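## Task

Take the milk bottle off the cart and stand it upright on the third level of the supply shelving (counting the lowest level as one), lined up directly behind the juice bottle already there, so it sits deeper from the shelf's front edge. Everything else on that shelf must still be on it, standing and not piled on anything. If the milk bottle topples or ends up leaning, the task fails.

## Robot and tools

Robot: a Hello Robot Stretch 3 with a single arm. It has a two-wheel base (0.33 m long, 0.34 m wide, rounded back) that pivots about a point between the wheels, 0.05 m behind the front edge. A lift rides up a mast, and the arm telescopes out sideways to the robot's right. The base cannot strafe, so to shift the gripper forward or back you drive the base. With the arm in and wrist folded, turning sweeps a 0.28 m radius; an unfolded level wrist reaches beyond that.

Frames: the base frame has its origin on the floor between the drive wheels, x ahead, y to the left, z up, in metres. hand_pose is reported in it, located where the closed fingertips meet. The odometry frame is the base frame as it was when the scene began; base_odometry counts wheel rotation only (slip looks like travel), heading in rad, left positive, within -3.142 to 3.142.

move: one action per call, always with "blocking": false (true or omitted is refused); it returns in about half a second while motion continues. An action holds "base", "joints", or both, plus optional "speeds", "pace" or "contact_limits"; alternatively {"servos": "reboot"} by itself, which re-enables servos that switched off. "base" takes one relative command: {"translate_m": d}, an offset in metres from the current position, forward positive, -3 to 3; or {"rotate_rad": d}, an in-place turn in radians, left positive, -6.4 to 6.4. "joints" is a single dict of absolute targets by name: lift_m 0 to 1.1 m; arm_m 0 to 0.52 m extension; wrist_yaw_rad -1.345 to 4.42 (0 aligned with the arm, positive toward the front); wrist_pitch_rad -1.57 to 0.451 (0 level, negative tips fingers down); wrist_roll_rad -2.911 to 2.918; gripper_m -0.089 to 0.179 (bigger is wider; actual fingertip gap is 0.007 m smaller near closed, 0.025 m smaller wide open); head_pan_rad -3.953 to 1.73 (0 ahead, positive left, -1.57 faces along the arm); head_tilt_rad -1.53 to 0.419 (negative looks down). "pace" is "default" or "max"; "speeds" caps individual motions by the same key names, up to max speed. Default/max: translate 0.12/0.30 m/s, rotate 0.76/1.90 rad/s, lift 0.11/0.15 m/s, arm 0.14/0.40 m/s. The base is slowed to 0.10 m/s and 0.63 rad/s unless lift_m < 0.30, arm_m < 0.03 and wrist_yaw_rad > 2.54. A new move overrides only what it names. Joints omitted after finishing may keep pushing toward their earlier target. Unknown keys make a call invalid; out-of-range values get it refused, and a refusal or an unrequested stop skips the remaining move, wait and finished_scene calls in that reply.

contact_limits: set only next to the matching command. arm_m takes an effort percentage (1 to 100; negative sense when retracting); lift_m takes {"down": n} and/or {"up": n} on a 1 to 100 scale (around 12 or lower may trip in free air; unset defaults are 32-47 down, 21-36 up); translate_m and rotate_rad stop when either wheel's effort reaches the value, and have no contact stop otherwise.

cameras: a list from head_camera, nav_camera, wrist_camera, all; omitted or null gives all, [] gives none. head_camera images arrive rotated and need a quarter turn clockwise; nav_camera needs a quarter turn counterclockwise. Both head cameras follow head pan and tilt; wrist_camera rides on the gripper.

wait: seconds 0 to 10, returns state and images, ending early once everything rests; wait(0) reports an ongoing move under "earlier move". stop: brakes all running motions, which then hold and read "stopped". zoom_image: camera plus region [x0, y0, x1, y1] in that image's pixels from the top-left, at most 504 by 504. finished_scene: pass the current scene number; it cannot be undone and the next task appears in its result.

Result lines: "move" gives done or the worst status. base_status and joint_status: moving, done, off_target (resting short and maybe still pushing), contact_stop (arm or lift goes slack until commanded again), time_out (moves end after 14 s), torque_fault (wrist or head servo switched off; reboot needed). on_its_own describes unrequested behaviour; "held at" is a target, not a reading. motor_effort is percent of max, positive toward higher values, peak in brackets; wrist pitch tops near 45 and roll near 72. lidar_m gives 12 distances in 30 degree sectors counter-clockwise from straight ahead (4th left, 7th behind, 10th right), from a plane 0.17 m high; "-" means nothing seen or very close; transparent things are invisible. wrist_depth_mm and head_depth_mm are 7x7 median depth grids in mm. turned_by_wheels vs turned_by_imu: believe the IMU if they disagree by over 0.15 rad. base_tilt is in degrees with a few degrees of fixed bias.

Gripping: command gripper_m under the object's width to hold, and 0.05 above it (or fully open) to let go. Readings don't confirm a grasp; resend if the stall guard loosens it.

Cautions: before folding the wrist (yaw to 3.0) or unfolding it, have lift between 0.32 and 0.95, pitch at -0.4, roll near 0; once folded, lift may go to 0.25. If yaw is below -0.4 keep pitch at -0.5 or lower. Pressing a rigid object with the gripper above roughly 0.45 m, or driving while hooked on something fixed, can tip the robot; back off if base_tilt grows. Wrist and head never contact-stop. Avoid dropping, flinging, slamming or shoving items, and leave the bottle released, still and upright before ending the scene.

Each tool is called as a command line: name --argument value for each argument, lists and objects as JSON in quotes; but a table of rows of numbers goes row by row, as --pt "numbers of a row", without its own name.

## Session

move

Scene clock: 0.00 s.
base_odometry: x=+0.000 y=+0.000 heading=+0.000
turned_by_wheels: +0.000
turned_by_imu: +0.000
base_tilt: forward=+1.3 right=-0.2
lidar_m: 2.02 1.68 1.21 1.22 1.50 2.00 2.01 2.43 1.81 1.83 2.27 1.99
head_depth_mm: 1576 2317 2247 2245 1934 2180 2162 / 1572 2381 2333 2319 2181 2166 2197 / 1760 2470 2475 2447 2427 2433 2365 / 1762 2536 2591 2586 2522 2518 2468 / 1756 2542 2688 2681 2658 2625 2529 / 1755 2498 2772 2742 2687 2705 2483 / 1749 2298 2353 2311 2291 2263 2232
base_status: not commanded
joint_positions: lift_m=+0.389 arm_m=+0.000 wrist_yaw_rad=+2.905 wrist_pitch_rad=-0.510 wrist_roll_rad=+0.000 gripper_m=+0.037 head_pan_rad=+0.000 head_tilt_rad=-0.002
joint_status: not commanded
measured_speeds: all 0
motor_effort: left_wheel=+0.5 right_wheel=-0.3 lift_m=+35.7 arm_m=-2.2 wrist_yaw_rad=-1.0 wrist_pitch_rad=+2.8 wrist_roll_rad=+0.0 gripper_m=+1.5 head_pan_rad=-0.1 head_tilt_rad=+4.0
hand_pose: x=+0.0285 y=+0.0610 z=+0.3817 quat_wxyz=(+0.258, +0.700, +0.096, +0.659) (m; base frame)
wrist_depth_mm: 139 150 - - - - - / - 156 - - - - - / 906 174 930 949 946 923 946 / 754 198 748 768 761 774 779 / 652 615 234 624 626 662 673 / 569 576 129 389 129 578 585 / 510 346 337 363 511 517 517
pictures: head_camera (sideways), nav_camera (sideways), wrist_camera

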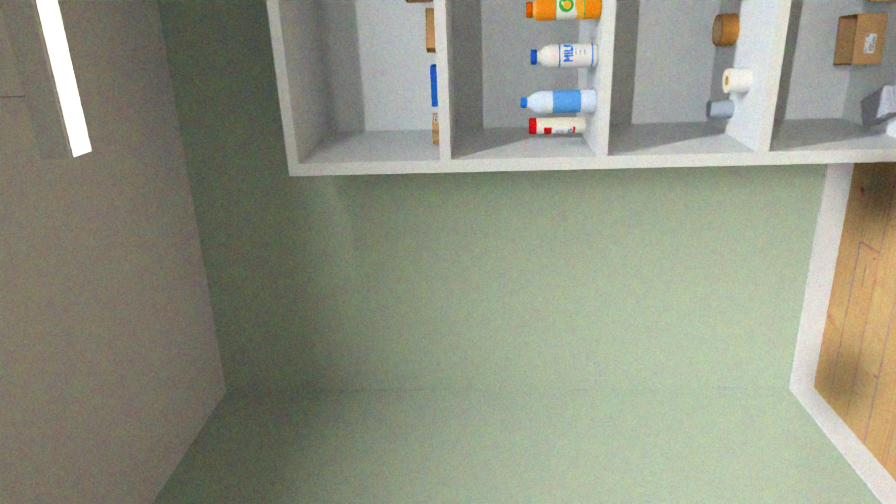

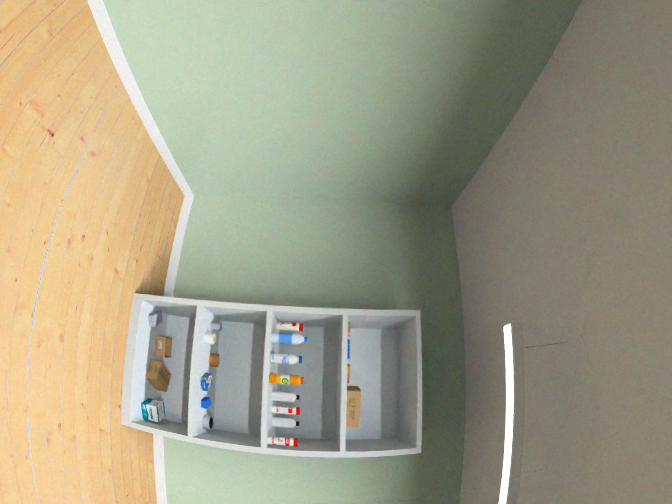

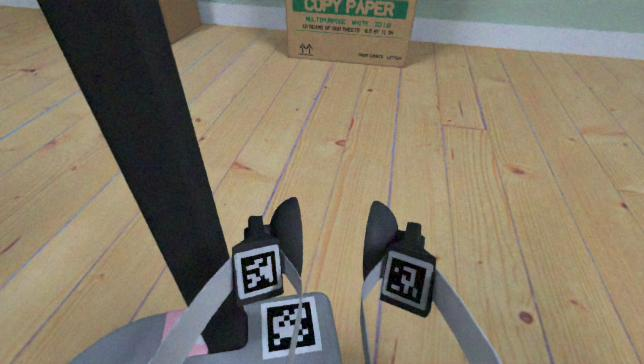

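move --joints '{"head_pan_rad":-0.9,"head_tilt_rad":-0.3}' --blocking false --cameras '[]'

wait --seconds 3

move --joints '{"head_pan_rad":-2.2,"head_tilt_rad":-0.3}' --blocking false --cameras '[]'

wait --seconds 3

move --joints '{"head_pan_rad":-3.6,"head_tilt_rad":-0.3}' --blocking false --cameras '[]'

wait --seconds 3

move --joints '{"head_pan_rad":1.4,"head_tilt_rad":-0.3}' --blocking false --cameras '[]'

wait --seconds 5

Scene clock: 1.00 s.
move: moving
base_odometry: x=+0.000 y=+0.000 heading=+0.000
turned_by_wheels: +0.000
turned_by_imu: +0.000
base_tilt: forward=+1.4 right=-0.2
lidar_m: 2.01 1.68 1.21 1.22 1.49 2.00 2.01 2.43 1.82 1.83 2.28 1.98
head_depth_mm: 2597 2732 2874 3015 3024 2103 1608 / 2492 2606 2746 2880 2968 2098 1616 / 2391 2479 2606 2757 2822 2103 1628 / 2329 2427 2517 2653 2711 2101 1634 / 2250 2323 2418 2527 2612 2137 1633 / 1894 2023 2219 2377 2280 2097 1639 / 2033 2067 2211 2296 2251 2055 1636
base_status: not commanded
joint_positions: lift_m=+0.389 arm_m=+0.000 wrist_yaw_rad=+2.905 wrist_pitch_rad=-0.510 wrist_roll_rad=+0.000 gripper_m=+0.037 head_pan_rad=-0.753 head_tilt_rad=-0.302
joint_status: head_pan_rad moving; head_tilt_rad moving
measured_speeds: translate_m=+0.000 rotate_rad=+0.000 lift_m=+0.000 arm_m=+0.000 wrist_yaw_rad=+0.000 wrist_pitch_rad=+0.000 wrist_roll_rad=+0.000 head_pan_rad=-1.823 head_tilt_rad=-0.024
motor_effort: left_wheel=+1.1(1.1) right_wheel=-0.6(0.6) lift_m=+35.6(35.8) arm_m=-2.7(3.2) wrist_yaw_rad=-0.5(1.0) wrist_pitch_rad=+2.5(3.5) wrist_roll_rad=+0.0(0.3) gripper_m=+0.1(1.1) head_pan_rad=-1.2(6.7) head_tilt_rad=-3.5(4.7)
hand_pose: x=+0.0285 y=+0.0610 z=+0.3817 quat_wxyz=(+0.258, +0.700, +0.096, +0.659)
wrist_depth_mm: 139 150 - - - - - / - 156 - - - - - / 903 174 917 921 940 944 927 / 767 197 754 768 777 783 780 / 660 611 234 617 626 661 670 / 569 572 129 393 129 580 586 / 506 343 337 361 508 513 517

Scene clock: 1.53 s.
earlier move: done
base_odometry: x=+0.000 y=+0.000 heading=+0.000
turned_by_wheels: +0.000
turned_by_imu: +0.000
base_tilt: forward=+1.3 right=-0.1
lidar_m: 2.01 1.68 1.21 1.22 1.49 1.99 2.01 2.43 1.81 1.83 2.28 1.99
head_depth_mm: 2526 2603 2659 2799 2383 2087 1610 / 2778 2922 3030 3131 2970 2113 1621 / 2727 2878 3029 3108 3011 2102 1620 / 2590 2681 2839 2921 2943 2108 1629 / 2429 2526 2629 2732 2809 2122 1625 / 2303 2371 2462 2550 2656 2125 1633 / 2169 2253 2321 2408 2507 2040 1656
base_status: not commanded
joint_positions: lift_m=+0.389 arm_m=+0.000 wrist_yaw_rad=+2.905 wrist_pitch_rad=-0.510 wrist_roll_rad=+0.000 gripper_m=+0.037 head_pan_rad=-0.923 head_tilt_rad=-0.302
joint_status: all done
measured_speeds: all 0
motor_effort: left_wheel=+0.5(1.1) right_wheel=+0.3(0.6) lift_m=+35.7(35.8) arm_m=-2.7(3.2) wrist_yaw_rad=-0.7(1.0) wrist_pitch_rad=+3.5(3.5) wrist_roll_rad=+0.1(0.3) gripper_m=-1.3(1.3) head_pan_rad=+1.2(6.7) head_tilt_rad=-2.1(4.7)
hand_pose: x=+0.0285 y=+0.0610 z=+0.3817 quat_wxyz=(+0.258, +0.700, +0.096, +0.659)
wrist_depth_mm: 139 149 - - - - - / - 156 - - - - - / 901 175 918 917 928 940 943 / 769 197 748 766 779 776 787 / 660 621 234 623 626 664 669 / 569 575 129 392 129 578 586 / 506 343 337 362 515 515 516
wait: 0.53 of 3 s (the move ended)
pictures: head_camera (sideways), nav_camera (sideways), wrist_camera
head_camera: T_world_to_cam=[[-0.136996, 0.205603, -0.968999, 1.27715], [0.802178, 0.596938, 0.013248, -0.0202937], [0.581156, -0.775495, -0.246708, 0.275616], [0, 0, 0, 1]] pos_world=[0.0310674, -0.0367334, 1.30583]
nav_camera: T_world_to_cam=[[0.190618, -0.175471, 0.965854, -1.21559], [-0.765669, -0.642314, 0.0344176, 0.00885913], [0.614342, -0.746085, -0.256789, 0.291633], [0, 0, 0, 1]] pos_world=[0.059334, 0.00997185, 1.24867]

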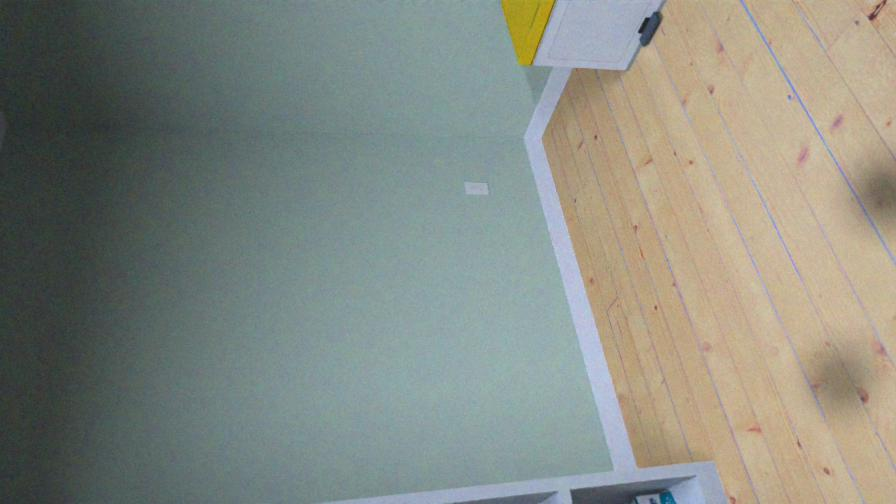

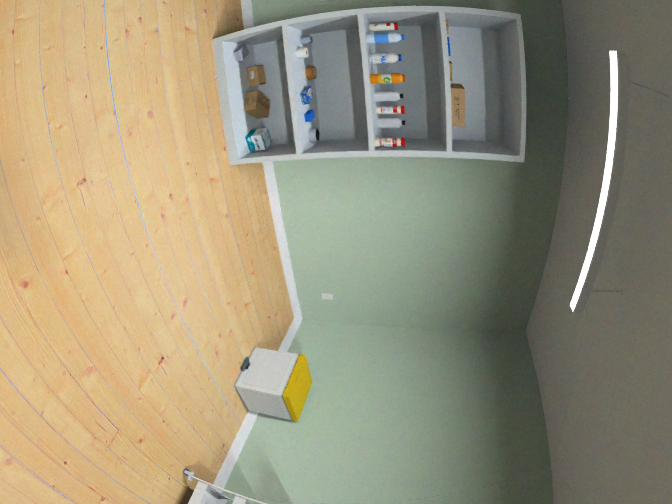

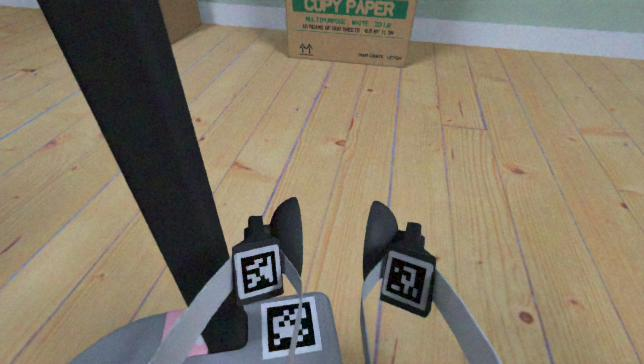

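Scene clock: 2.03 s.
move: moving
base_odometry: x=+0.000 y=+0.000 heading=+0.000
turned_by_wheels: +0.000
turned_by_imu: +0.000
base_tilt: forward=+1.3 right=-0.2
lidar_m: 2.01 1.68 1.21 1.22 1.49 1.99 2.01 2.42 1.81 1.83 2.27 1.99
head_depth_mm: 1904 1986 2041 2120 2215 2002 1615 / 1933 2033 2134 2157 2230 2030 1613 / 2016 2088 2196 2264 2326 2036 1623 / 2065 2166 2255 2385 2517 2090 1621 / 2124 2217 2348 2436 2587 2131 1634 / 2182 2307 2456 2543 2481 2134 1636 / 2269 2375 2522 2653 2301 2137 1637
base_status: not commanded
joint_positions: lift_m=+0.389 arm_m=+0.000 wrist_yaw_rad=+2.905 wrist_pitch_rad=-0.510 wrist_roll_rad=+0.000 gripper_m=+0.037 head_pan_rad=-1.770 head_tilt_rad=-0.302
joint_status: head_pan_rad moving; head_tilt_rad moving
measured_speeds: translate_m=+0.000 rotate_rad=+0.000 lift_m=+0.000 arm_m=+0.000 wrist_yaw_rad=+0.000 wrist_pitch_rad=+0.000 wrist_roll_rad=+0.000 head_pan_rad=-2.878 head_tilt_rad=+0.000
motor_effort: left_wheel=+0.6(0.8) right_wheel=+0.0(0.9) lift_m=+35.6(35.9) arm_m=-2.4(3.3) wrist_yaw_rad=-0.7(1.0) wrist_pitch_rad=+2.8(3.3) wrist_roll_rad=+0.0(0.3) gripper_m=-0.5(0.8) head_pan_rad=-1.6(6.5) head_tilt_rad=-3.2(5.0)
hand_pose: x=+0.0285 y=+0.0610 z=+0.3817 quat_wxyz=(+0.258, +0.700, +0.096, +0.659)
wrist_depth_mm: 139 150 - - - - - / - 156 - - - - - / 904 174 901 918 922 931 968 / 768 198 745 772 782 765 772 / 656 612 234 625 628 666 665 / 566 565 129 394 129 586 582 / 501 342 336 362 513 518 519

Scene clock: 2.70 s.
earlier move: done
base_odometry: x=+0.000 y=+0.000 heading=+0.000
turned_by_wheels: +0.000
turned_by_imu: +0.000
base_tilt: forward=+1.3 right=-0.2
lidar_m: 2.01 1.68 1.21 1.22 1.49 2.00 2.01 2.42 1.81 1.83 2.28 1.98
head_depth_mm: 2310 2387 2524 2641 2751 2103 1605 / 2200 2306 2456 2550 2667 2103 1619 / 2134 2230 2352 2476 2542 2095 1622 / 2085 2181 2295 2369 2527 2103 1609 / 2034 2102 2207 2309 2412 2117 1628 / 1964 2035 2116 2226 2320 2096 1626 / 1902 1980 2065 2122 2120 2007 1627
base_status: not commanded
joint_positions: lift_m=+0.389 arm_m=+0.000 wrist_yaw_rad=+2.905 wrist_pitch_rad=-0.510 wrist_roll_rad=+0.000 gripper_m=+0.037 head_pan_rad=-2.239 head_tilt_rad=-0.302
joint_status: all done
measured_speeds: all 0
motor_effort: left_wheel=+0.6(0.9) right_wheel=-0.3(0.9) lift_m=+35.5(35.9) arm_m=-3.0(4.1) wrist_yaw_rad=-0.8(1.3) wrist_pitch_rad=+3.7(3.7) wrist_roll_rad=-0.1(0.3) gripper_m=-0.5(1.1) head_pan_rad=+3.4(6.5) head_tilt_rad=-1.4(5.0)
hand_pose: x=+0.0285 y=+0.0610 z=+0.3817 quat_wxyz=(+0.258, +0.700, +0.096, +0.659)
wrist_depth_mm: 139 150 - - - - - / - 156 - - - - - / 897 174 926 940 942 951 927 / 773 198 751 773 786 779 783 / 656 618 234 623 628 667 666 / 570 567 129 391 129 578 588 / 508 344 337 361 508 515 516
wait: 0.67 of 3 s (the move ended)
pictures: head_camera (sideways), nav_camera (sideways), wrist_camera
head_camera: T_world_to_cam=[[0.164459, 0.184373, -0.968999, 1.27529], [0.779787, -0.625905, 0.0132542, -0.0201395], [-0.604057, -0.757793, -0.246708, 0.282921], [0, 0, 0, 1]] pos_world=[-0.0231293, -0.0333401, 1.30583]
nav_camera: T_world_to_cam=[[-0.121787, -0.228688, 0.965852, -1.21368], [-0.814541, 0.579084, 0.0344043, 0.00923552], [-0.567178, -0.782536, -0.256801, 0.29887], [0, 0, 0, 1]] pos_world=[0.0292245, -0.0490266, 1.24867]

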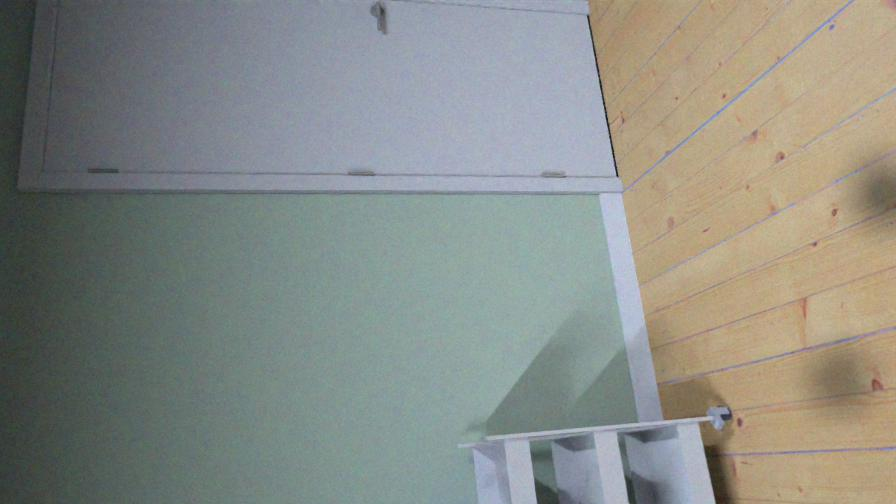

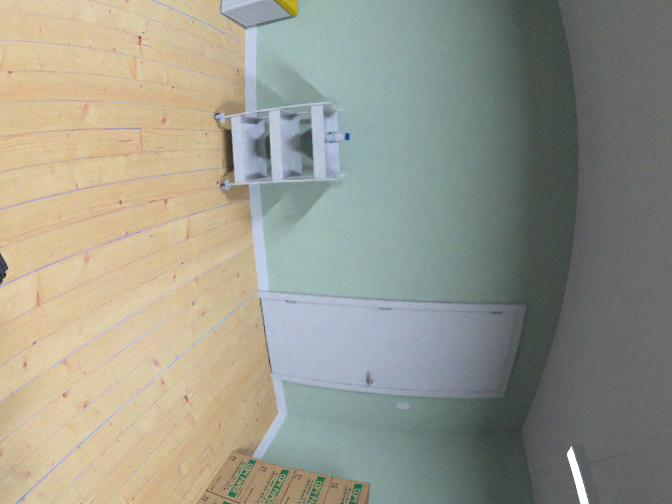

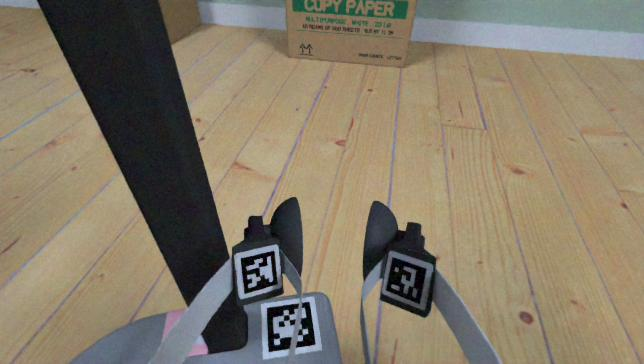

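Scene clock: 3.20 s.
move: moving
base_odometry: x=+0.000 y=+0.000 heading=+0.000
turned_by_wheels: +0.000
turned_by_imu: +0.000
base_tilt: forward=+1.4 right=-0.1
lidar_m: 2.02 1.68 1.21 1.22 1.49 2.00 2.01 2.43 1.81 1.83 2.28 1.98
head_depth_mm: 2038 2114 2184 1980 2063 2085 1613 / 2168 2249 2287 2073 2193 2105 1617 / 2263 2367 2451 2198 2343 2128 1610 / 2408 2528 2578 2379 2487 2102 1619 / 2567 2695 2827 3006 3020 2113 1630 / 2726 2866 2986 3145 3026 2125 1630 / 2606 2692 2740 2834 2810 2141 1637
base_status: not commanded
joint_positions: lift_m=+0.389 arm_m=+0.000 wrist_yaw_rad=+2.905 wrist_pitch_rad=-0.510 wrist_roll_rad=+0.000 gripper_m=+0.037 head_pan_rad=-3.081 head_tilt_rad=-0.302
joint_status: head_pan_rad moving; head_tilt_rad moving
measured_speeds: translate_m=+0.000 rotate_rad=+0.000 lift_m=+0.000 arm_m=+0.000 wrist_yaw_rad=+0.000 wrist_pitch_rad=+0.000 wrist_roll_rad=+0.000 head_pan_rad=-3.046 head_tilt_rad=+0.000
motor_effort: left_wheel=+0.8(1.1) right_wheel=+0.0(0.7) lift_m=+35.4(35.8) arm_m=-4.0(4.4) wrist_yaw_rad=-0.9(1.1) wrist_pitch_rad=+2.6(3.1) wrist_roll_rad=+0.1(0.3) gripper_m=-1.7(1.7) head_pan_rad=-3.9(7.7) head_tilt_rad=+0.1(2.1)
hand_pose: x=+0.0285 y=+0.0610 z=+0.3817 quat_wxyz=(+0.258, +0.700, +0.096, +0.659)
wrist_depth_mm: 139 150 - - - - - / - 156 - - - - - / 892 174 922 913 939 940 930 / 746 197 747 758 771 774 777 / 649 615 234 615 624 669 671 / 572 573 129 394 129 576 582 / 505 342 337 360 509 514 518

Scene clock: 5.00 s.
earlier move: done
base_odometry: x=+0.000 y=+0.000 heading=+0.000
turned_by_wheels: +0.000
turned_by_imu: -0.001
base_tilt: forward=+1.5 right=+0.0
lidar_m: 2.01 1.68 1.21 1.22 1.49 1.99 2.01 2.42 1.81 1.83 2.27 1.99
head_depth_mm: 2149 2251 2361 2439 2553 2101 1602 / 2128 2227 2323 2426 2544 2087 1621 / 2107 2197 2278 2373 2527 2118 1614 / 2082 2146 2266 2385 2476 2109 1621 / 2059 2132 2236 2300 2420 2105 1619 / 2028 2105 2197 1987 2082 2113 1640 / 2002 2083 2147 1946 2062 2112 1639
base_status: not commanded
joint_positions: lift_m=+0.389 arm_m=+0.000 wrist_yaw_rad=+2.905 wrist_pitch_rad=-0.510 wrist_roll_rad=+0.000 gripper_m=+0.037 head_pan_rad=-3.609 head_tilt_rad=-0.302
joint_status: all done
measured_speeds: translate_m=+0.000 rotate_rad=+0.000 lift_m=+0.000 arm_m=+0.000 wrist_yaw_rad=+0.000 wrist_pitch_rad=+0.000 wrist_roll_rad=+0.000 head_pan_rad=+0.024 head_tilt_rad=+0.000
motor_effort: left_wheel=+0.7(1.1) right_wheel=-0.3(0.9) lift_m=+35.6(35.9) arm_m=-4.5(5.5) wrist_yaw_rad=-0.8(1.2) wrist_pitch_rad=+2.5(3.5) wrist_roll_rad=-0.1(0.4) gripper_m=+0.4(1.7) head_pan_rad=+4.5(7.7) head_tilt_rad=+2.0(3.8)
hand_pose: x=+0.0285 y=+0.0610 z=+0.3817 quat_wxyz=(+0.258, +0.700, +0.096, +0.659)
wrist_depth_mm: 139 150 - - - - - / - 156 - - - - - / 906 174 922 918 928 944 936 / 762 198 735 775 773 776 794 / 655 614 234 617 630 659 675 / 569 567 129 393 129 584 583 / 506 344 338 364 514 513 514
wait: 1.80 of 3 s (the move ended)
pictures: head_camera (sideways), nav_camera (sideways), wrist_camera
head_camera: T_world_to_cam=[[0.213532, -0.124241, -0.969004, 1.27502], [-0.457257, -0.889236, 0.013251, -0.0125828], [-0.863319, 0.440254, -0.24669, 0.284402], [0, 0, 0, 1]] pos_world=[-0.0324815, 0.0220111, 1.30583]
nav_camera: T_world_to_cam=[[-0.248431, 0.0735815, 0.965851, -1.21291], [0.404454, 0.913911, 0.034407, 0.00173089], [-0.88017, 0.39919, -0.256804, 0.300767], [0, 0, 0, 1]] pos_world=[-0.0372982, -0.0323975, 1.24867]

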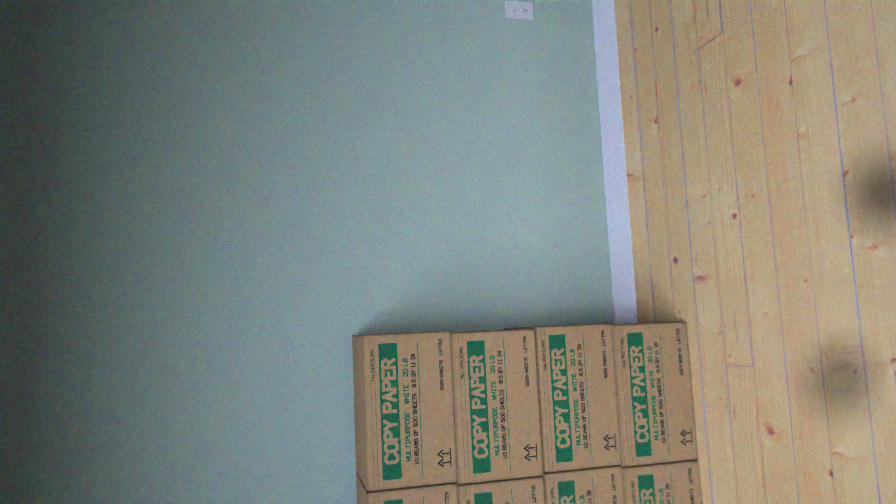

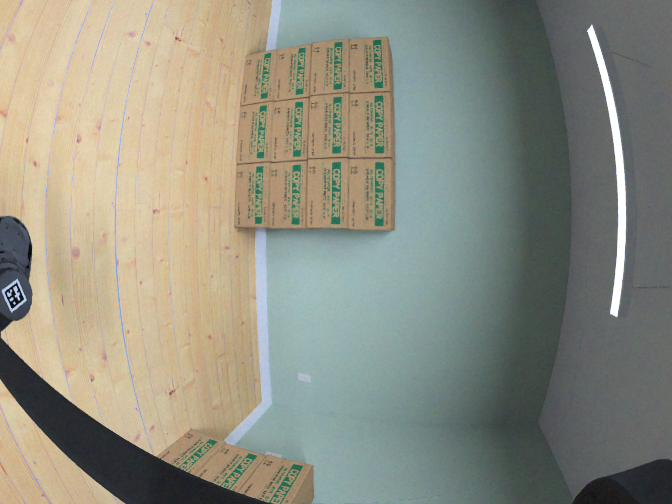

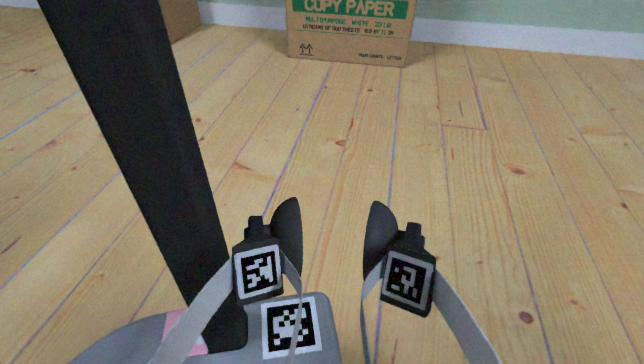

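Scene clock: 5.50 s.
move: moving
base_odometry: x=+0.000 y=+0.000 heading=+0.000
turned_by_wheels: +0.000
turned_by_imu: +0.000
base_tilt: forward=+1.3 right=-0.2
lidar_m: 2.02 1.68 1.22 1.22 1.49 2.00 2.01 2.42 1.82 1.83 2.28 1.98
head_depth_mm: 2137 2214 2233 2020 2121 2084 1608 / 2257 2359 2405 2207 2300 2095 1610 / 2420 2526 2610 2349 2486 2095 1607 / 2608 2737 2898 2997 2988 2099 1610 / 2751 2899 3053 3186 3036 2115 1624 / 2602 2669 2790 2841 2857 2133 1628 / 2372 2444 2471 2550 2632 2129 1629
base_status: not commanded
joint_positions: lift_m=+0.389 arm_m=+0.000 wrist_yaw_rad=+2.905 wrist_pitch_rad=-0.510 wrist_roll_rad=+0.000 gripper_m=+0.037 head_pan_rad=-2.733 head_tilt_rad=-0.302
joint_status: head_pan_rad moving; head_tilt_rad moving
measured_speeds: translate_m=+0.000 rotate_rad=+0.000 lift_m=+0.000 arm_m=+0.000 wrist_yaw_rad=+0.000 wrist_pitch_rad=+0.000 wrist_roll_rad=+0.000 head_pan_rad=+3.094 head_tilt_rad=+0.000
motor_effort: left_wheel=+0.8(0.9) right_wheel=+0.0(0.9) lift_m=+35.7(35.8) arm_m=-5.4(6.3) wrist_yaw_rad=-0.5(1.0) wrist_pitch_rad=+2.9(3.1) wrist_roll_rad=-0.1(0.3) gripper_m=+1.4(1.4) head_pan_rad=+4.4(7.5) head_tilt_rad=+0.6(4.4)
hand_pose: x=+0.0285 y=+0.0610 z=+0.3817 quat_wxyz=(+0.258, +0.700, +0.096, +0.659)
wrist_depth_mm: 139 150 - - - - - / - 156 - - - - - / 912 174 912 935 924 928 940 / 754 198 749 762 771 789 781 / 650 613 234 629 631 668 666 / 565 570 129 394 129 580 583 / 506 344 339 363 514 516 514

Scene clock: 8.70 s.
earlier move: done
base_odometry: x=+0.000 y=+0.000 heading=+0.000
turned_by_wheels: +0.000
turned_by_imu: -0.001
base_tilt: forward=+1.3 right=-0.2
lidar_m: 2.01 1.67 1.22 1.22 1.49 2.00 2.01 2.42 1.81 1.82 2.28 1.98
head_depth_mm: 1288 1340 1402 1467 1529 1604 1626 / 1307 1361 1421 1494 1263 1314 1406 / 1332 1385 1450 1524 1283 1334 1403 / 1364 1420 1492 1533 1310 1369 1435 / 1384 1462 1515 1587 1663 1759 1581 / 1421 1477 1549 1616 1699 1825 1633 / 1438 1506 1577 1661 1721 1740 1625
base_status: not commanded
joint_positions: lift_m=+0.389 arm_m=+0.000 wrist_yaw_rad=+2.905 wrist_pitch_rad=-0.510 wrist_roll_rad=+0.000 gripper_m=+0.037 head_pan_rad=+1.409 head_tilt_rad=-0.301
joint_status: all done
measured_speeds: translate_m=+0.000 rotate_rad=+0.000 lift_m=+0.000 arm_m=+0.000 wrist_yaw_rad=+0.000 wrist_pitch_rad=+0.000 wrist_roll_rad=+0.000 head_pan_rad=-0.024 head_tilt_rad=+0.000
motor_effort: left_wheel=+0.7(1.0) right_wheel=+0.5(1.1) lift_m=+35.6(35.8) arm_m=-7.5(7.8) wrist_yaw_rad=-0.8(1.3) wrist_pitch_rad=+3.2(3.3) wrist_roll_rad=-0.1(0.4) gripper_m=-0.3(2.1) head_pan_rad=-2.7(8.3) head_tilt_rad=+6.2(7.7)
hand_pose: x=+0.0285 y=+0.0610 z=+0.3817 quat_wxyz=(+0.258, +0.700, +0.096, +0.659)
wrist_depth_mm: 139 150 - - - - - / - 156 - - - - - / 904 174 922 933 941 933 947 / 760 198 750 777 770 784 762 / 651 613 234 616 628 663 668 / 570 570 129 390 129 583 584 / 508 344 337 362 511 510 514
wait: 3.20 of 5 s (the move ended)
pictures: head_camera (sideways), nav_camera (sideways), wrist_camera
head_camera: T_world_to_cam=[[-0.054059, -0.239842, -0.969306, 1.27707], [-0.985594, 0.168609, 0.0132472, -0.00936279], [0.160257, 0.956058, -0.245502, 0.276683], [0, 0, 0, 1]] pos_world=[0.0154689, 0.043349, 1.30592]
nav_camera: T_world_to_cam=[[-0.00469925, 0.257857, 0.966172, -1.21477], [0.993244, -0.110828, 0.0344092, -0.00182885], [0.115951, 0.959806, -0.255594, 0.293124], [0, 0, 0, 1]] pos_world=[-0.0378801, 0.0316938, 1.24866]

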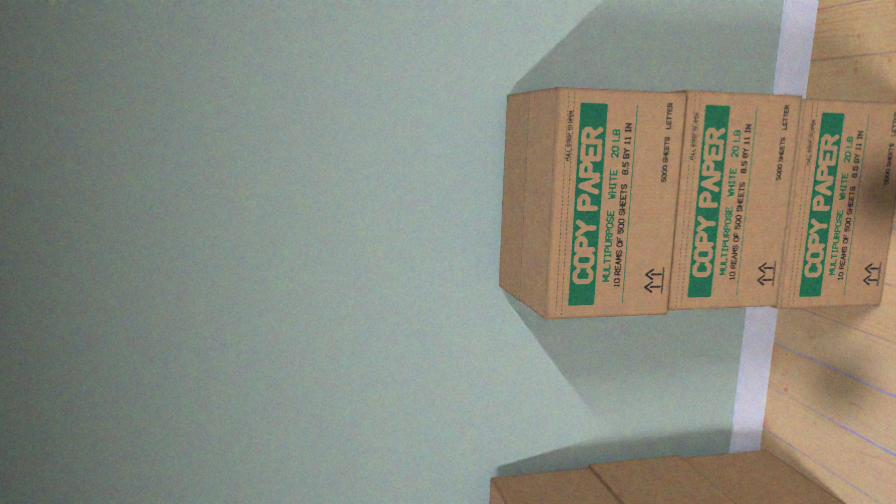

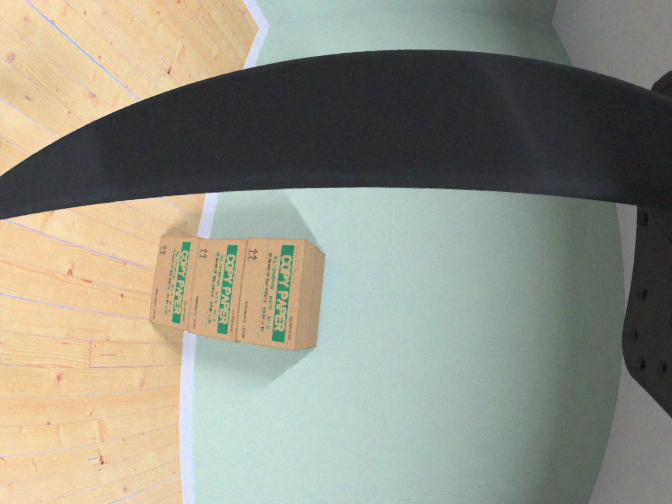

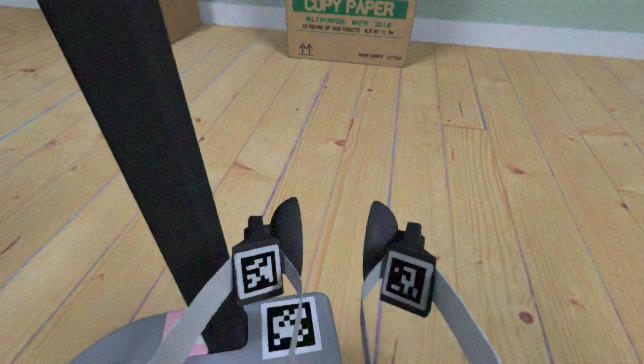

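move --joints '{"head_pan_rad":-1.85,"head_tilt_rad":-0.2}' --blocking false --cameras '[]'

wait --seconds 5 --cameras '["head_camera"]'

zoom_image --camera "head_camera" --region '[250, 100, 650, 500]'

move --joints '{"head_pan_rad":-0.35,"head_tilt_rad":-0.2}' --blocking false --cameras '[]'

wait --seconds 5 --cameras '["head_camera"]'

zoom_image --camera "head_camera" --region '[180, 100, 580, 500]'

Scene clock: 9.70 s.
move: moving
base_odometry: x=+0.000 y=+0.000 heading=+0.000
turned_by_wheels: +0.000
turned_by_imu: +0.000
base_tilt: forward=+1.4 right=-0.3
lidar_m: 2.02 1.67 1.21 1.22 1.49 2.00 2.01 2.42 1.82 1.82 2.27 1.98
head_depth_mm: 2019 2065 2124 2211 2285 2302 1821 / 1863 1918 1976 2024 2101 2135 1819 / 1743 1784 1839 1877 1927 1997 1835 / 1641 1669 1730 1754 1800 1855 1837 / 1533 1576 1614 1644 1685 1716 1746 / 1454 1484 1517 1556 1594 1622 1653 / 1379 1410 1436 1465 1499 1530 1556
base_status: not commanded
joint_positions: lift_m=+0.389 arm_m=+0.000 wrist_yaw_rad=+2.905 wrist_pitch_rad=-0.510 wrist_roll_rad=+0.000 gripper_m=+0.037 head_pan_rad=+0.531 head_tilt_rad=-0.197
joint_status: head_pan_rad moving; head_tilt_rad moving
measured_speeds: translate_m=+0.000 rotate_rad=+0.000 lift_m=+0.000 arm_m=+0.000 wrist_yaw_rad=+0.000 wrist_pitch_rad=+0.000 wrist_roll_rad=+0.000 head_pan_rad=-3.094 head_tilt_rad=+0.000
motor_effort: left_wheel=+0.6(1.0) right_wheel=-0.4(0.5) lift_m=+35.3(35.6) arm_m=-7.8(8.1) wrist_yaw_rad=-0.8(1.1) wrist_pitch_rad=+2.6(3.0) wrist_roll_rad=+0.0(0.3) gripper_m=+0.4(1.3) head_pan_rad=-4.1(8.0) head_tilt_rad=+5.2(8.4)
hand_pose: x=+0.0285 y=+0.0610 z=+0.3817 quat_wxyz=(+0.258, +0.700, +0.096, +0.659)
wrist_depth_mm: 139 150 - - - - - / - 156 - - - - - / 900 174 932 915 932 942 951 / 750 197 742 771 765 783 785 / 642 623 234 627 628 662 664 / 567 570 129 395 129 583 580 / 504 344 338 362 512 511 516

Scene clock: 12.27 s.
earlier move: done
base_odometry: x=+0.000 y=+0.000 heading=+0.000
turned_by_wheels: +0.000
turned_by_imu: -0.001
base_tilt: forward=+1.3 right=-0.1
lidar_m: 2.02 1.67 1.22 1.22 1.49 2.00 2.01 2.42 1.82 1.83 2.27 1.98
head_depth_mm: 2029 2079 2100 2168 2225 2300 1820 / 2013 2097 2126 2185 2255 2314 1822 / 2027 2100 2152 2217 2271 2260 1819 / 2067 2105 2173 2217 2210 2081 1836 / 2066 2124 2162 2250 2223 2159 1847 / 2093 2136 2181 2252 2337 2378 1869 / 2091 2179 2197 2280 2338 2398 1856
base_status: not commanded
joint_positions: lift_m=+0.389 arm_m=+0.000 wrist_yaw_rad=+2.905 wrist_pitch_rad=-0.510 wrist_roll_rad=+0.000 gripper_m=+0.037 head_pan_rad=-1.859 head_tilt_rad=-0.197
joint_status: all done
measured_speeds: translate_m=+0.000 rotate_rad=+0.000 lift_m=+0.000 arm_m=+0.000 wrist_yaw_rad=+0.000 wrist_pitch_rad=+0.000 wrist_roll_rad=+0.000 head_pan_rad=+0.024 head_tilt_rad=+0.000
motor_effort: left_wheel=+0.6(1.0) right_wheel=+0.0(0.8) lift_m=+35.2(35.6) arm_m=-9.1(10.5) wrist_yaw_rad=-0.9(1.3) wrist_pitch_rad=+2.7(3.7) wrist_roll_rad=-0.3(0.4) gripper_m=-0.8(1.3) head_pan_rad=+4.8(8.0) head_tilt_rad=+2.0(8.9)
hand_pose: x=+0.0285 y=+0.0610 z=+0.3817 quat_wxyz=(+0.258, +0.700, +0.096, +0.659)
wrist_depth_mm: 139 150 - - - - - / - 156 - - - - - / 924 174 915 923 922 940 937 / 761 198 738 771 775 776 783 / 649 617 236 614 622 664 676 / 573 573 129 394 129 579 585 / 505 346 337 361 513 510 519
wait: 2.57 of 5 s (the move ended)
pictures: head_camera (sideways)
head_camera: T_world_to_cam=[[0.0549167, 0.133724, -0.989496, 1.30281], [0.956925, -0.290002, 0.0139172, -0.0221382], [-0.285095, -0.947637, -0.14389, 0.147078], [0, 0, 0, 1]] pos_world=[-0.00843005, -0.0412597, 1.31059]

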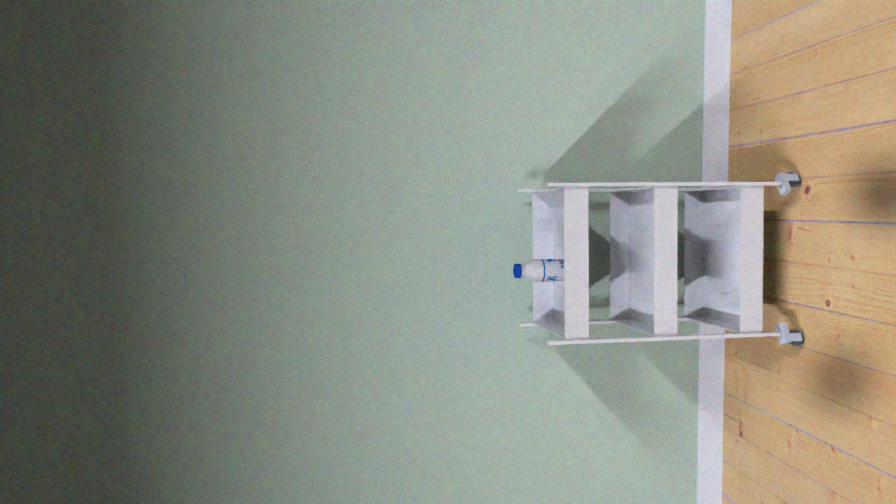

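Scaled by 1.260 (camera's finer frame: 1280x720).

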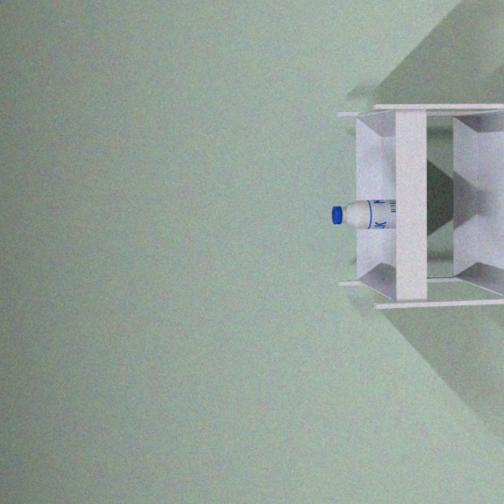

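Scene clock: 12.77 s.
move: moving
base_odometry: x=+0.000 y=+0.000 heading=+0.000
turned_by_wheels: +0.000
turned_by_imu: +0.000
base_tilt: forward=+1.3 right=-0.3
lidar_m: 2.02 1.68 1.21 1.22 1.49 2.00 2.01 2.43 1.81 1.83 2.27 1.98
head_depth_mm: 2289 2377 2415 2469 2429 2303 1818 / 2453 2596 2645 2731 2587 2247 1827 / 2609 2879 2898 2987 3107 2512 1850 / 2592 3047 3111 3219 3232 2516 1841 / 2590 2821 2868 2961 3021 2548 1847 / 2503 2593 2654 2731 2772 2539 1846 / 2346 2419 2448 2489 2559 2508 1871
base_status: not commanded
joint_positions: lift_m=+0.389 arm_m=+0.000 wrist_yaw_rad=+2.905 wrist_pitch_rad=-0.510 wrist_roll_rad=+0.000 gripper_m=+0.037 head_pan_rad=-0.983 head_tilt_rad=-0.197
joint_status: head_pan_rad moving; head_tilt_rad moving
measured_speeds: translate_m=+0.000 rotate_rad=+0.000 lift_m=+0.000 arm_m=+0.000 wrist_yaw_rad=+0.000 wrist_pitch_rad=+0.000 wrist_roll_rad=+0.000 head_pan_rad=+3.094 head_tilt_rad=+0.000
motor_effort: left_wheel=+0.6(0.9) right_wheel=-0.3(0.8) lift_m=+35.2(35.5) arm_m=-10.3(10.5) wrist_yaw_rad=-0.6(1.1) wrist_pitch_rad=+2.9(3.5) wrist_roll_rad=-0.3(0.3) gripper_m=-0.5(1.1) head_pan_rad=+2.6(7.7) head_tilt_rad=+2.9(2.9)
hand_pose: x=+0.0285 y=+0.0610 z=+0.3817 quat_wxyz=(+0.258, +0.700, +0.096, +0.659)
wrist_depth_mm: 139 149 - - - - - / - 156 - - - - - / 905 175 912 919 923 954 946 / 763 198 735 763 768 783 779 / 648 623 235 623 630 664 674 / 569 576 129 394 129 581 581 / 507 344 337 361 508 512 512

Scene clock: 13.50 s.
earlier move: done
base_odometry: x=+0.000 y=+0.000 heading=+0.000
turned_by_wheels: +0.000
turned_by_imu: +0.000
base_tilt: forward=+1.4 right=-0.4
lidar_m: 2.01 1.68 1.21 1.22 1.49 2.00 2.01 2.42 1.82 1.83 2.28 1.98
head_depth_mm: 2209 2262 2311 2363 2436 2495 1828 / 2224 2035 2125 2051 2147 2119 1843 / 2238 2256 2286 2334 2391 2290 1829 / 2241 2261 2315 2371 2411 2349 1849 / 2237 2267 2300 2188 2371 2232 1844 / 2256 2289 2355 2436 2521 2401 1851 / 2269 2333 2370 2455 2504 2564 1852
base_status: not commanded
joint_positions: lift_m=+0.389 arm_m=+0.000 wrist_yaw_rad=+2.905 wrist_pitch_rad=-0.510 wrist_roll_rad=+0.000 gripper_m=+0.037 head_pan_rad=-0.313 head_tilt_rad=-0.197
joint_status: all done
measured_speeds: all 0
motor_effort: left_wheel=+0.8(1.0) right_wheel=-0.4(0.8) lift_m=+35.2(35.5) arm_m=-10.5(11.3) wrist_yaw_rad=-0.6(1.1) wrist_pitch_rad=+3.0(3.5) wrist_roll_rad=-0.1(0.3) gripper_m=-0.2(1.1) head_pan_rad=-2.3(8.4) head_tilt_rad=-1.1(2.9)
hand_pose: x=+0.0285 y=+0.0610 z=+0.3817 quat_wxyz=(+0.258, +0.700, +0.096, +0.659)
wrist_depth_mm: 138 150 - - - - - / - 156 - - - - - / 895 174 919 932 926 945 958 / 775 197 736 764 773 764 796 / 645 611 234 621 626 664 661 / 569 565 130 391 129 580 586 / 502 344 338 363 509 515 518
wait: 0.73 of 5 s (the move ended)
pictures: head_camera (sideways)
head_camera: T_world_to_cam=[[-0.13232, 0.0582216, -0.989496, 1.30395], [0.313607, 0.949451, 0.0139285, -0.0181946], [0.940288, -0.30847, -0.14389, 0.139603], [0, 0, 0, 1]] pos_world=[0.0469769, -0.0155797, 1.31059]

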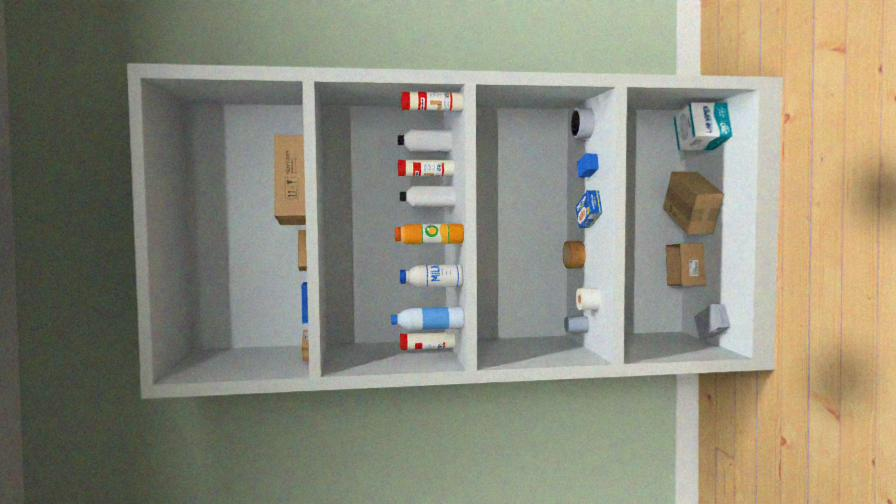

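Scaled by 1.260 (camera's finer frame: 1280x720).

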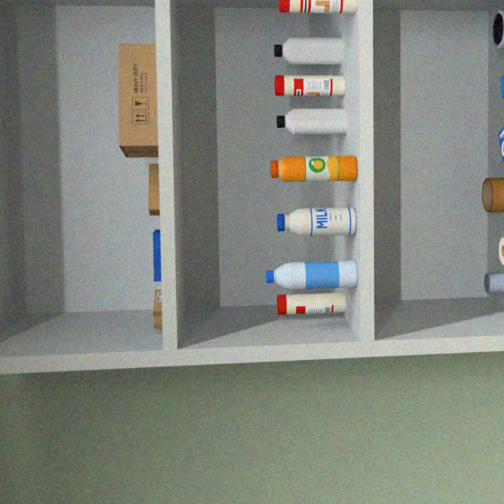

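move --base '{"rotate_rad":-2.0}' --joints '{"lift_m":0.28,"head_pan_rad":-1.57,"head_tilt_rad":-0.4}' --pace "max" --blocking false --cameras '[]'

wait --seconds 6 --cameras '[]'

move --base '{"translate_m":1.32}' --pace "max" --blocking false --cameras '[]'

wait --seconds 10 --cameras '[]'

move --base '{"rotate_rad":2.0}' --pace "max" --blocking false --cameras '[]'

wait --seconds 6

Scene clock: 16.47 s.
move: moving
base_odometry: x=+0.000 y=+0.000 heading=-0.120
turned_by_wheels: -0.120
turned_by_imu: -0.122
base_tilt: forward=+0.8 right=-0.3
lidar_m: 2.02 1.79 1.21 1.22 1.60 2.32 2.00 2.28 1.81 1.82 2.20 1.98
head_depth_mm: 1879 1974 2088 2145 2104 1837 1462 / 1938 2059 2182 2264 2228 1836 1460 / 2036 2147 2276 2475 2456 1836 1460 / 2115 2245 2408 2575 2485 1846 1468 / 2195 2360 2537 2617 2390 1838 1479 / 2318 2465 2668 2510 2457 1856 1473 / 2421 2618 2806 3044 2520 1863 1478
base_status: rotate_rad moving
joint_positions: lift_m=+0.351 arm_m=+0.000 wrist_yaw_rad=+2.905 wrist_pitch_rad=-0.510 wrist_roll_rad=+0.000 gripper_m=+0.037 head_pan_rad=-1.496 head_tilt_rad=-0.406
joint_status: lift_m moving; head_pan_rad moving; head_tilt_rad moving
measured_speeds: translate_m=+0.000 rotate_rad=-0.463 lift_m=-0.145 arm_m=+0.000 wrist_yaw_rad=+0.000 wrist_pitch_rad=+0.000 wrist_roll_rad=+0.000 head_pan_rad=-2.014 head_tilt_rad=+0.000
motor_effort: left_wheel=+11.4(12.1) right_wheel=-10.8(11.1) lift_m=+15.9(29.7) arm_m=-11.7(12.5) wrist_yaw_rad=-0.3(1.0) wrist_pitch_rad=+3.2(3.3) wrist_roll_rad=+0.1(0.3) gripper_m=-1.0(1.0) head_pan_rad=+1.5(5.6) head_tilt_rad=-4.2(6.6)
hand_pose: x=+0.0284 y=+0.0609 z=+0.3436 quat_wxyz=(+0.258, +0.700, +0.097, +0.658)
wrist_depth_mm: 139 149 - - - - - / - 156 - - - - - / 849 174 855 869 879 882 881 / 720 198 693 723 724 731 738 / 611 580 234 587 588 623 628 / 534 529 132 355 129 543 546 / 473 320 316 329 484 487 487

Scene clock: 18.77 s.
earlier move: done
base_odometry: x=+0.000 y=+0.000 heading=-2.000
turned_by_wheels: -1.880
turned_by_imu: -1.901
base_tilt: forward=+1.2 right=-0.2
lidar_m: 1.81 1.84 2.44 1.98 2.02 1.62 1.21 1.24 1.60 1.99 2.04 2.38
head_depth_mm: 2083 2197 2355 2511 2456 1824 1468 / 2052 2187 2319 2485 2448 1827 1472 / 2018 2163 2306 2454 2473 1849 1468 / 2016 2137 2286 2432 2500 1837 1474 / 2004 2120 2104 2112 2227 1834 1468 / 2003 2092 1953 2042 2181 1855 1482 / 1955 2073 1959 2025 2155 1866 1478
base_status: done
joint_positions: lift_m=+0.280 arm_m=+0.000 wrist_yaw_rad=+2.905 wrist_pitch_rad=-0.511 wrist_roll_rad=+0.000 gripper_m=+0.037 head_pan_rad=-1.573 head_tilt_rad=-0.406
joint_status: all done
measured_speeds: all 0
motor_effort: left_wheel=+6.9(15.7) right_wheel=-5.1(12.3) lift_m=+19.9(29.7) arm_m=-20.0(20.6) wrist_yaw_rad=-0.8(1.4) wrist_pitch_rad=+3.0(3.8) wrist_roll_rad=+0.3(0.4) gripper_m=-0.2(1.5) head_pan_rad=+4.4(5.6) head_tilt_rad=+5.2(6.6)
hand_pose: x=+0.0284 y=+0.0608 z=+0.2723 quat_wxyz=(+0.259, +0.700, +0.097, +0.658)
wrist_depth_mm: 139 150 - - - - - / 857 157 899 930 910 923 949 / 715 175 725 728 740 736 744 / 604 198 585 604 613 614 621 / 518 298 234 308 495 521 524 / 282 274 129 270 129 461 458 / 244 244 239 250 405 409 405
wait: 2.30 of 6 s (the move ended)

Scene clock: 19.27 s.
move: moving
base_odometry: x=-0.016 y=-0.034 heading=-2.000
turned_by_wheels: +0.000
turned_by_imu: +0.000
base_tilt: forward=+1.1 right=-0.1
lidar_m: 1.78 1.81 2.39 1.98 2.03 1.66 1.25 1.27 1.65 1.99 2.03 2.34
head_depth_mm: 2065 2184 2330 2509 2455 1839 1456 / 2049 2174 2325 2478 2481 1847 1471 / 2032 2144 2300 2433 2515 1848 1468 / 2011 2138 2242 2429 2479 1856 1466 / 1997 2115 1979 2080 2207 1858 1465 / 1960 2092 1947 2052 2171 1851 1476 / 1963 2096 1917 2014 2159 1861 1479
base_status: translate_m moving
joint_positions: lift_m=+0.280 arm_m=+0.000 wrist_yaw_rad=+2.905 wrist_pitch_rad=-0.511 wrist_roll_rad=+0.000 gripper_m=+0.037 head_pan_rad=-1.571 head_tilt_rad=-0.403
joint_status: not commanded
measured_speeds: translate_m=+0.146 rotate_rad=+0.000 lift_m=+0.000 arm_m=+0.000 wrist_yaw_rad=+0.000 wrist_pitch_rad=+0.000 wrist_roll_rad=+0.000 head_pan_rad=+0.000 head_tilt_rad=+0.000
motor_effort: left_wheel=+11.8(12.2) right_wheel=+9.8(9.8) lift_m=+20.5(20.8) arm_m=-23.3(23.3) wrist_yaw_rad=-0.6(1.2) wrist_pitch_rad=+3.1(3.6) wrist_roll_rad=-0.1(0.3) gripper_m=-0.4(2.1) head_pan_rad=+3.8(5.8) head_tilt_rad=+5.5(5.8)
hand_pose: x=+0.0284 y=+0.0608 z=+0.2723 quat_wxyz=(+0.259, +0.700, +0.097, +0.658)
wrist_depth_mm: 139 150 - - - - - / 862 156 917 907 934 937 945 / 713 175 736 733 735 733 743 / 600 198 584 612 615 614 616 / 519 299 235 307 493 524 530 / 282 275 129 270 129 460 460 / 244 246 240 250 402 408 409

Scene clock: 24.53 s.
earlier move: done
base_odometry: x=-0.549 y=-1.200 heading=-2.000
turned_by_wheels: +0.000
turned_by_imu: +0.001
base_tilt: forward=+1.3 right=-0.2
lidar_m: 0.49 0.51 0.65 1.59 2.59 3.03 2.54 2.65 2.01 1.90 1.37 0.96
head_depth_mm: 1972 2105 1948 2059 2184 1835 1470 / 1957 2068 1912 2011 2153 1842 1476 / 1953 2051 1908 1987 2133 1847 1478 / 1931 2041 1897 1987 2119 1866 1476 / 1918 2028 2117 2270 2389 1856 1485 / 1905 2014 2158 2300 2395 1868 1482 / 1884 1992 2125 2258 2386 1872 1487
base_status: done
joint_positions: lift_m=+0.280 arm_m=+0.000 wrist_yaw_rad=+2.905 wrist_pitch_rad=-0.511 wrist_roll_rad=+0.000 gripper_m=+0.037 head_pan_rad=-1.570 head_tilt_rad=-0.400
joint_status: not commanded
measured_speeds: all 0
motor_effort: left_wheel=+2.7(14.8) right_wheel=+1.6(9.8) lift_m=+30.6(30.6) arm_m=-22.6(25.4) wrist_yaw_rad=-1.0(1.4) wrist_pitch_rad=+3.0(4.0) wrist_roll_rad=-0.3(0.4) gripper_m=-0.9(2.1) head_pan_rad=+2.9(5.8) head_tilt_rad=+4.8(5.9)
hand_pose: x=+0.0284 y=+0.0608 z=+0.2723 quat_wxyz=(+0.259, +0.700, +0.097, +0.658)
wrist_depth_mm: 139 150 - - - - 866 / 862 156 906 913 928 852 543 / 714 174 726 734 740 715 512 / 593 198 582 615 612 615 621 / 516 298 234 307 494 527 527 / 281 275 130 270 129 457 458 / 244 243 239 250 403 406 408
wait: 5.27 of 10 s (the move ended)

Scene clock: 25.03 s.
move: moving
base_odometry: x=-0.549 y=-1.200 heading=-1.760
turned_by_wheels: +0.239
turned_by_imu: +0.242
base_tilt: forward=+1.9 right=+0.5
lidar_m: 0.49 0.54 1.40 2.22 2.42 2.87 2.54 2.75 1.91 1.90 1.12 0.92
head_depth_mm: 1862 1977 1824 1892 2038 1848 1473 / 1893 1980 1846 1942 2089 1853 1468 / 1907 2018 2115 2266 2162 1851 1466 / 1940 2058 2204 2367 2477 1844 1473 / 1957 2098 2223 2390 2478 1869 1477 / 1998 2111 2274 2414 2407 1873 1482 / 1952 1969 2000 2021 1988 1846 1490
base_status: rotate_rad moving
joint_positions: lift_m=+0.280 arm_m=+0.000 wrist_yaw_rad=+2.905 wrist_pitch_rad=-0.511 wrist_roll_rad=+0.000 gripper_m=+0.037 head_pan_rad=-1.570 head_tilt_rad=-0.400
joint_status: not commanded
measured_speeds: translate_m=+0.000 rotate_rad=+0.924 lift_m=+0.000 arm_m=+0.000 wrist_yaw_rad=+0.000 wrist_pitch_rad=+0.000 wrist_roll_rad=+0.000 head_pan_rad=+0.000 head_tilt_rad=+0.000
motor_effort: left_wheel=-12.9(13.1) right_wheel=+13.0(13.8) lift_m=+31.5(31.5) arm_m=-22.5(23.2) wrist_yaw_rad=-0.5(1.2) wrist_pitch_rad=+3.1(3.7) wrist_roll_rad=-0.1(0.3) gripper_m=-1.0(1.5) head_pan_rad=+3.4(4.9) head_tilt_rad=+5.3(5.4)
hand_pose: x=+0.0284 y=+0.0608 z=+0.2723 quat_wxyz=(+0.259, +0.700, +0.097, +0.658)
wrist_depth_mm: 139 150 - - - - - / 866 157 903 919 914 932 837 / 719 175 724 730 740 740 688 / 605 199 591 614 607 620 622 / 513 298 234 307 496 530 527 / 282 275 130 270 129 457 462 / 245 245 240 249 404 408 410

Scene clock: 26.90 s.
earlier move: done
base_odometry: x=-0.549 y=-1.200 heading=+0.000
turned_by_wheels: +1.760
turned_by_imu: +1.779
base_tilt: forward=+1.3 right=-0.2
lidar_m: 2.23 2.72 2.54 2.55 2.09 1.90 1.52 1.00 0.49 0.50 0.61 1.40
head_depth_mm: 738 777 825 874 937 994 1079 / 761 805 857 907 976 907 743 / 786 836 889 949 1017 910 724 / 815 865 923 990 1050 914 738 / 846 895 965 1034 1095 732 737 / 878 936 1005 1082 1169 886 803 / 915 978 1053 1139 1230 1315 795
base_status: done
joint_positions: lift_m=+0.280 arm_m=+0.000 wrist_yaw_rad=+2.905 wrist_pitch_rad=-0.511 wrist_roll_rad=+0.000 gripper_m=+0.037 head_pan_rad=-1.570 head_tilt_rad=-0.400
joint_status: not commanded
measured_speeds: all 0
motor_effort: left_wheel=-5.5(13.1) right_wheel=+6.8(15.8) lift_m=+35.0(35.0) arm_m=-24.7(25.6) wrist_yaw_rad=-0.7(1.4) wrist_pitch_rad=+3.1(3.7) wrist_roll_rad=-0.1(0.4) gripper_m=+0.0(1.5) head_pan_rad=+3.9(5.0) head_tilt_rad=+3.5(5.5)
hand_pose: x=+0.0284 y=+0.0608 z=+0.2723 quat_wxyz=(+0.259, +0.700, +0.097, +0.658)
wrist_depth_mm: 139 150 - - - - - / 853 156 932 933 932 925 955 / 720 174 732 739 733 731 751 / 602 198 590 613 615 617 616 / 511 299 235 308 498 519 524 / 281 275 129 269 129 457 460 / 245 244 240 251 406 409 405
wait: 1.87 of 6 s (the move ended)
pictures: head_camera (sideways), nav_camera (sideways), wrist_camera
head_camera: T_world_to_cam=[[0.0143152, 0.339781, -0.940396, 1.23885], [0.999892, -0.00788863, 0.0123706, -0.0203094], [-0.00321516, -0.940472, -0.339857, 0.400442], [0, 0, 0, 1]] pos_world=[0.00386034, -0.0444941, 1.30135]
nav_camera: T_world_to_cam=[[0.0465803, -0.347653, 0.936465, -1.17634], [-0.998073, -0.054682, 0.0293445, 0.016949], [0.041006, -0.936027, -0.34953, 0.415833], [0, 0, 0, 1]] pos_world=[0.0546588, -0.0187998, 1.24645]
wrist_camera: T_world_to_cam=[[0.984432, -0.175746, 0.00263485, -0.014129], [-0.114087, -0.650314, -0.75105, 0.277605], [0.133707, 0.739057, -0.66024, 0.300033], [0, 0, 0, 1]] pos_world=[0.0054636, -0.0436944, 0.406626]

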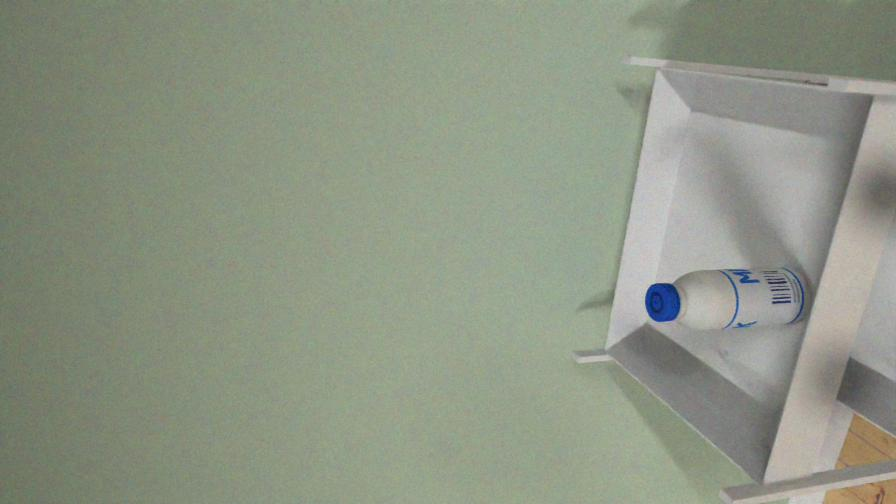

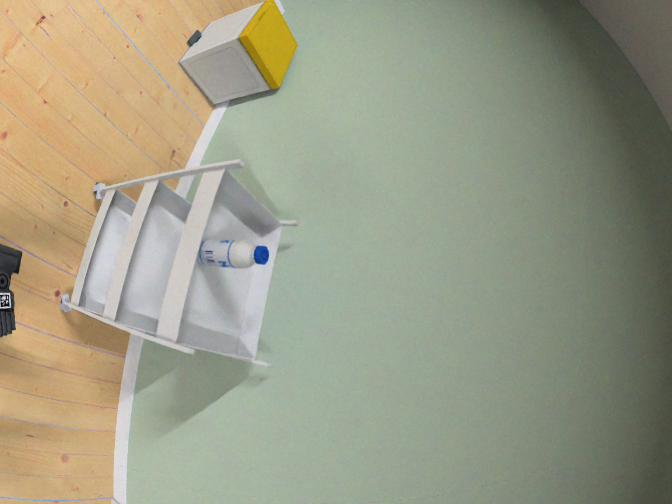

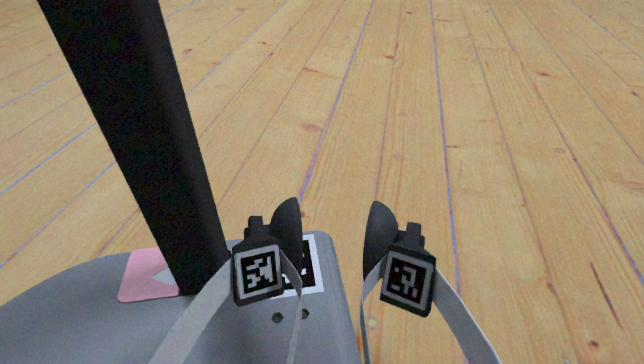

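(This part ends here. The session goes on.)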